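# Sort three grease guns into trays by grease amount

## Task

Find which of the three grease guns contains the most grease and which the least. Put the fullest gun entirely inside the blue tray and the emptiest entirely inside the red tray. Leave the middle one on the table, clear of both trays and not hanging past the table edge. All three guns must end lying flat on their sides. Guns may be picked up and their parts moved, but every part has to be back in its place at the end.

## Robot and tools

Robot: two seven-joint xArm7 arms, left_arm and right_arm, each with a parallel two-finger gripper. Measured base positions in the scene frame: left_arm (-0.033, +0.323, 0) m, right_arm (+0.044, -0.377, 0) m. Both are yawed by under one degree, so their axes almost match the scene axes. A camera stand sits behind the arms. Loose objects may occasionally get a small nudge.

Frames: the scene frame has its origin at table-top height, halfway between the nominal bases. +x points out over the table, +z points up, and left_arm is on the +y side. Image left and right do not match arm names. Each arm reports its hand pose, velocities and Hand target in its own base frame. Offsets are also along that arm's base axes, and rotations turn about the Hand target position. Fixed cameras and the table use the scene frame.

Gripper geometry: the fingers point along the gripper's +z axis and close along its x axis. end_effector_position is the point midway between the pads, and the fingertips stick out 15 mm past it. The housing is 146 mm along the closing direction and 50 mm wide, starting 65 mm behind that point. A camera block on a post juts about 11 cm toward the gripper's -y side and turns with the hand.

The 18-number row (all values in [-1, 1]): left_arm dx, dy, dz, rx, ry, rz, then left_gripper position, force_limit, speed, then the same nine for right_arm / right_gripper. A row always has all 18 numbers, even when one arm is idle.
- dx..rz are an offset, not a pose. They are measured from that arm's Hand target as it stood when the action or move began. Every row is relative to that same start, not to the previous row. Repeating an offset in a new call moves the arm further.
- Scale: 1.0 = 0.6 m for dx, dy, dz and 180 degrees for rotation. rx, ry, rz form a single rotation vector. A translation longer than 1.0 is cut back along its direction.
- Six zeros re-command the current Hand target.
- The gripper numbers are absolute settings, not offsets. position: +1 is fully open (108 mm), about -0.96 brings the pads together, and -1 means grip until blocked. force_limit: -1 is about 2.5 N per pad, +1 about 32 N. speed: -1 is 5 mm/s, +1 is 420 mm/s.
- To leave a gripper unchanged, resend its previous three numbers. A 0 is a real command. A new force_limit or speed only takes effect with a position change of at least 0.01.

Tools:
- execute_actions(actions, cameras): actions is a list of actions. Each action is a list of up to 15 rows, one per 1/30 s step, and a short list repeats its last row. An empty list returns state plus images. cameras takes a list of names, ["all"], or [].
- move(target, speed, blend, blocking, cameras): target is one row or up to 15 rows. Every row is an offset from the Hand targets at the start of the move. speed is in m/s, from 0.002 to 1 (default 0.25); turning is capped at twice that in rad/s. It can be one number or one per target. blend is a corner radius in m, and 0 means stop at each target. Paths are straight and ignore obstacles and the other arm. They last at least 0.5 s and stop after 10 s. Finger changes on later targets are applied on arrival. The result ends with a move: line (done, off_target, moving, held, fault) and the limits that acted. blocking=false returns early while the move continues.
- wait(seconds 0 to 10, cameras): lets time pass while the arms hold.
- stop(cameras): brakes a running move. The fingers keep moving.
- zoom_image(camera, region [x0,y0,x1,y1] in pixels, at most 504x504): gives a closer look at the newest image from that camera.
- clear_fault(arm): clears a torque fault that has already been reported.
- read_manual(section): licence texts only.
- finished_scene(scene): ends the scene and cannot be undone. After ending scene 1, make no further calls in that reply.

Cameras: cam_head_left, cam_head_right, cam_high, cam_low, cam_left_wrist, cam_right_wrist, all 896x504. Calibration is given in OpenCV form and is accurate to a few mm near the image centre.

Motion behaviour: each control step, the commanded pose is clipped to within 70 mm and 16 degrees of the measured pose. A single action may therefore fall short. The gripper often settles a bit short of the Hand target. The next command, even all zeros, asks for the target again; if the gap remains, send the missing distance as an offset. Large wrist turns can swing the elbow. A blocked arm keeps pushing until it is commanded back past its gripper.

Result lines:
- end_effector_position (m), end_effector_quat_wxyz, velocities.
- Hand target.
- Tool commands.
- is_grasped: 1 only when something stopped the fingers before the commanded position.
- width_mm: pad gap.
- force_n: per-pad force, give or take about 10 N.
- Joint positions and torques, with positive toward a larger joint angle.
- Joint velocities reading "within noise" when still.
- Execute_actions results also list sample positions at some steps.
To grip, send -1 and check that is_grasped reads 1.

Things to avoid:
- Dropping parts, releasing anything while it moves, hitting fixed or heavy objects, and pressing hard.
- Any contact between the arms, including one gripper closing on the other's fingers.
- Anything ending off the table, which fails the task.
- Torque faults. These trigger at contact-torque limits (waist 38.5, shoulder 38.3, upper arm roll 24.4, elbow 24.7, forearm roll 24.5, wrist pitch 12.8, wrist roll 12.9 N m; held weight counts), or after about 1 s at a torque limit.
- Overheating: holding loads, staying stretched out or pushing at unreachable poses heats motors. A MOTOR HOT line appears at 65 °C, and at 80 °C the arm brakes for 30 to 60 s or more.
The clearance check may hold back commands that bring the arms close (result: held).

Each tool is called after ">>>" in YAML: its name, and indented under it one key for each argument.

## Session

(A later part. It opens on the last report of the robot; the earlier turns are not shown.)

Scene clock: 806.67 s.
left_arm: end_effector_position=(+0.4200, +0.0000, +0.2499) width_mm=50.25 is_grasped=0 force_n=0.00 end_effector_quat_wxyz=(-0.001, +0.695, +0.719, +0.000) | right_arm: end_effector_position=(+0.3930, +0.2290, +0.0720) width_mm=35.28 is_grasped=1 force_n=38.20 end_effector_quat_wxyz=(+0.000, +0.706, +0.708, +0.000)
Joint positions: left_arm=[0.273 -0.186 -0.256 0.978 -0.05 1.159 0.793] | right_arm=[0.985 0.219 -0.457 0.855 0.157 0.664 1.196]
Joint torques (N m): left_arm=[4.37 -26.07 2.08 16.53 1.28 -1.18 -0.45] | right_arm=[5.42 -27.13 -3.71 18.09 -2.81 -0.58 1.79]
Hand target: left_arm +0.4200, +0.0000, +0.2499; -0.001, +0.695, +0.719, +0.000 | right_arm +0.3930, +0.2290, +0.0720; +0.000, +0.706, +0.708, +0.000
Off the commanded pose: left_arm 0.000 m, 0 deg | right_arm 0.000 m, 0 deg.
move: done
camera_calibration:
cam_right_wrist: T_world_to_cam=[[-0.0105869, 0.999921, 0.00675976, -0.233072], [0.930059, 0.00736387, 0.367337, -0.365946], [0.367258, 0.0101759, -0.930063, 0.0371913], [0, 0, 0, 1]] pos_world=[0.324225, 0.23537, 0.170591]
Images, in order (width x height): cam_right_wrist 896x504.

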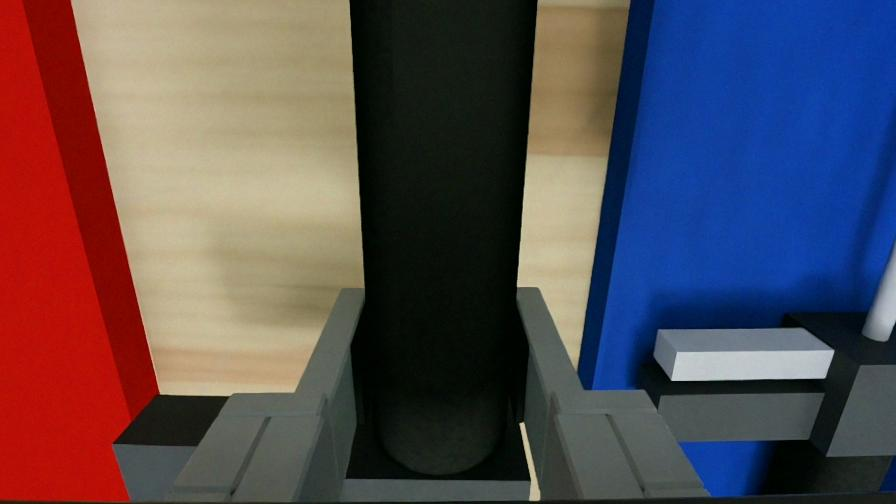

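>>> move:
  target:
    - [0, 0, 0, 0, 0, 0, -0.05, 1.0, -0.8, 0, 0, 0.03, 0, 0, 0, -1.0, 1.0, -0.8]
    - [0, 0, 0, 0, 0, 0, -0.05, 1.0, -0.8, 0.0683, -0.2817, 0.03, 0, 0, -0.005, -1.0, 1.0, -0.8]
    - [0, 0, 0, 0, 0, 0, -0.05, 1.0, -0.8, 0.0683, -0.2817, -0.076, 0, 0, -0.005, -1.0, 1.0, -0.8]
    - [0, 0, 0, 0, 0, 0, -0.05, 1.0, -0.8, 0.0683, -0.2817, -0.080, 0, 0, -0.005, -1.0, 1.0, -0.8]
  speed: [0.15, 0.2, 0.1, 0.03]
  blend: [0.01, 0.01, 0, 0]
  cameras: ["cam_right_wrist"]

Scene clock: 819.27 s.
left_arm: end_effector_position=(+0.4200, +0.0000, +0.2499) width_mm=50.25 is_grasped=0 force_n=0.00 end_effector_quat_wxyz=(-0.001, +0.695, +0.719, +0.000) | right_arm: end_effector_position=(+0.4340, +0.0600, +0.0241) width_mm=35.28 is_grasped=1 force_n=38.30 end_effector_quat_wxyz=(+0.000, +0.712, +0.702, +0.000)
Joint positions: left_arm=[0.273 -0.186 -0.256 0.978 -0.05 1.159 0.793] | right_arm=[0.71 0.324 -0.548 0.785 0.334 0.531 0.693]
Joint torques (N m): left_arm=[3.39 -22.21 1.34 16.62 1.17 -2.3 -0.5] | right_arm=[-4.94 -7.11 -0.03 14.85 3.55 -4.19 -1.73]
Hand target: left_arm +0.4200, +0.0000, +0.2499; -0.001, +0.695, +0.719, +0.000 | right_arm +0.4340, +0.0600, +0.0240; +0.000, +0.712, +0.702, +0.000
Off the commanded pose: left_arm 0.000 m, 0 deg | right_arm 0.000 m, 0 deg.
move: done; blend cut to 0.009 m at target 1
camera_calibration:
cam_right_wrist: T_world_to_cam=[[0.00514114, 0.999963, 0.00692171, -0.0702188], [0.930011, -0.00732503, 0.367459, -0.384303], [0.367496, 0.00454811, -0.930014, -0.0205474], [0, 0, 0, 1]] pos_world=[0.365318, 0.0674947, 0.122592]
Images, in order (width x height): cam_right_wrist 896x504.

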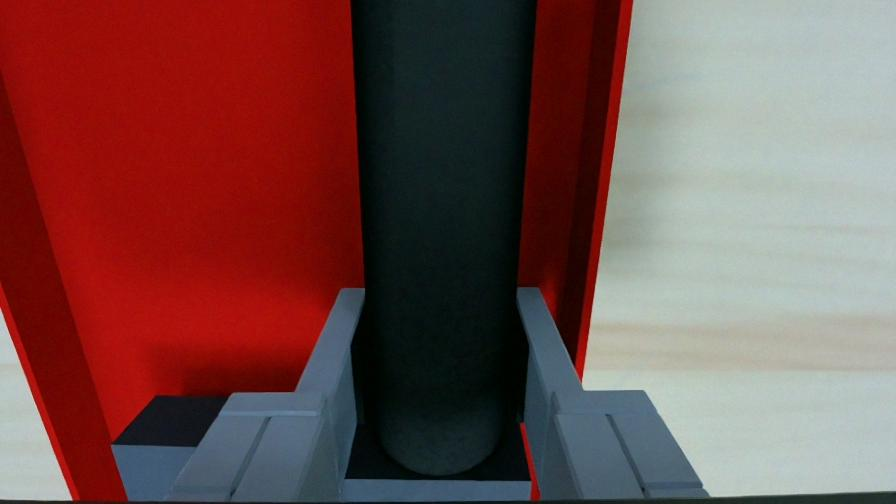

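>>> move:
  target:
    - [0, 0, 0, 0, 0, 0, -0.05, 1.0, -0.8, 0, 0, 0, 0, 0, 0, -0.125, 1.0, -0.8]
    - [0, 0, 0, 0, 0, 0, -0.05, 1.0, -0.8, 0, 0, 0.2, 0, 0, 0, -0.125, 1.0, -0.8]
  speed: [0.1, 0.12]
  cameras: ["cam_right_wrist", "cam_high"]

Scene clock: 826.10 s.
left_arm: end_effector_position=(+0.4200, +0.0000, +0.2499) width_mm=50.25 is_grasped=0 force_n=0.00 end_effector_quat_wxyz=(-0.001, +0.695, +0.719, +0.000) | right_arm: end_effector_position=(+0.4340, +0.0600, +0.1440) width_mm=46.17 is_grasped=0 force_n=0.00 end_effector_quat_wxyz=(+0.000, +0.712, +0.702, +0.000)
Joint positions: left_arm=[0.273 -0.186 -0.256 0.978 -0.05 1.159 0.793] | right_arm=[0.788 0.006 -0.652 0.855 0.005 0.851 0.932]
Joint torques (N m): left_arm=[2.91 -18.76 0.81 16.52 1.26 -2.36 -0.48] | right_arm=[5.76 -20.12 1.57 18.19 -2.73 -0.22 1.71]
Hand target: left_arm +0.4200, +0.0000, +0.2499; -0.001, +0.695, +0.719, +0.000 | right_arm +0.4340, +0.0600, +0.1440; +0.000, +0.712, +0.702, +0.000
Off the commanded pose: left_arm 0.000 m, 0 deg | right_arm 0.000 m, 0 deg.
move: done
camera_calibration:
cam_right_wrist: T_world_to_cam=[[0.00517875, 0.999963, 0.00682816, -0.0709403], [0.930079, -0.00732481, 0.367286, -0.428382], [0.367323, 0.00444865, -0.930083, 0.0911412], [0, 0, 0, 1]] pos_world=[0.365318, 0.0673944, 0.242592]
Images, in order (width x height): cam_high 896x504, cam_right_wrist 896x504.

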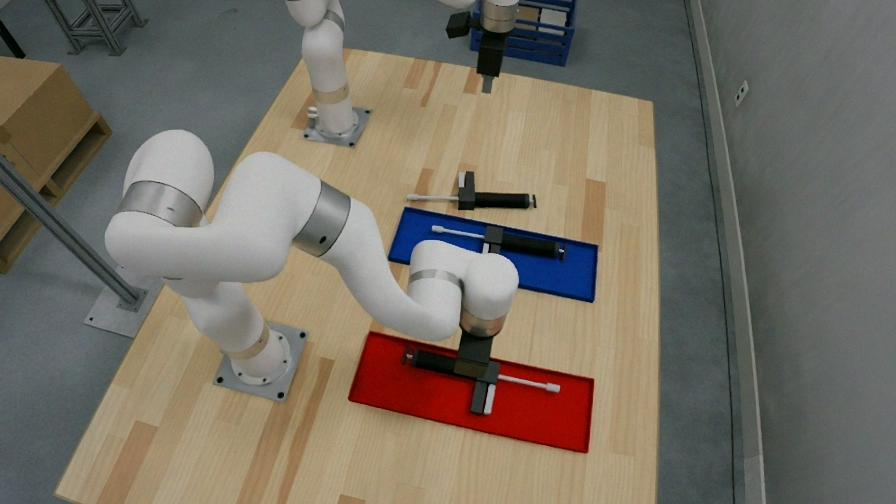

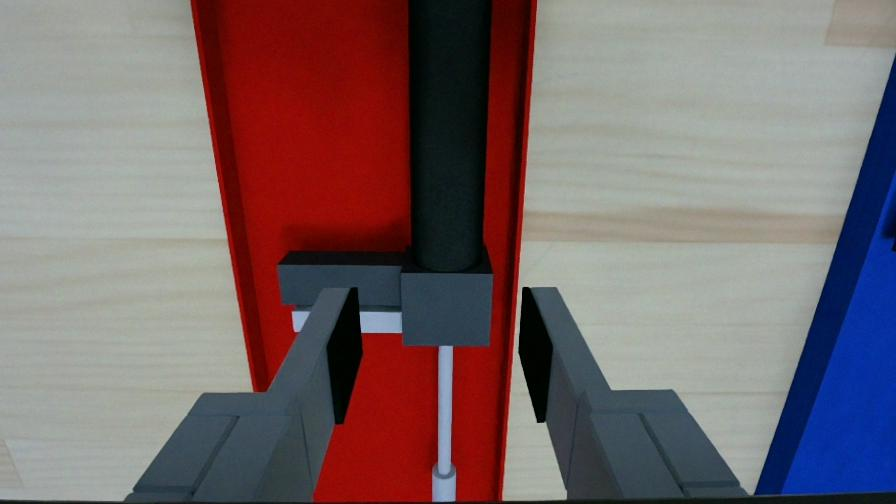

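>>> finished_scene:
  scene: 1

The scene is finished: the task was done.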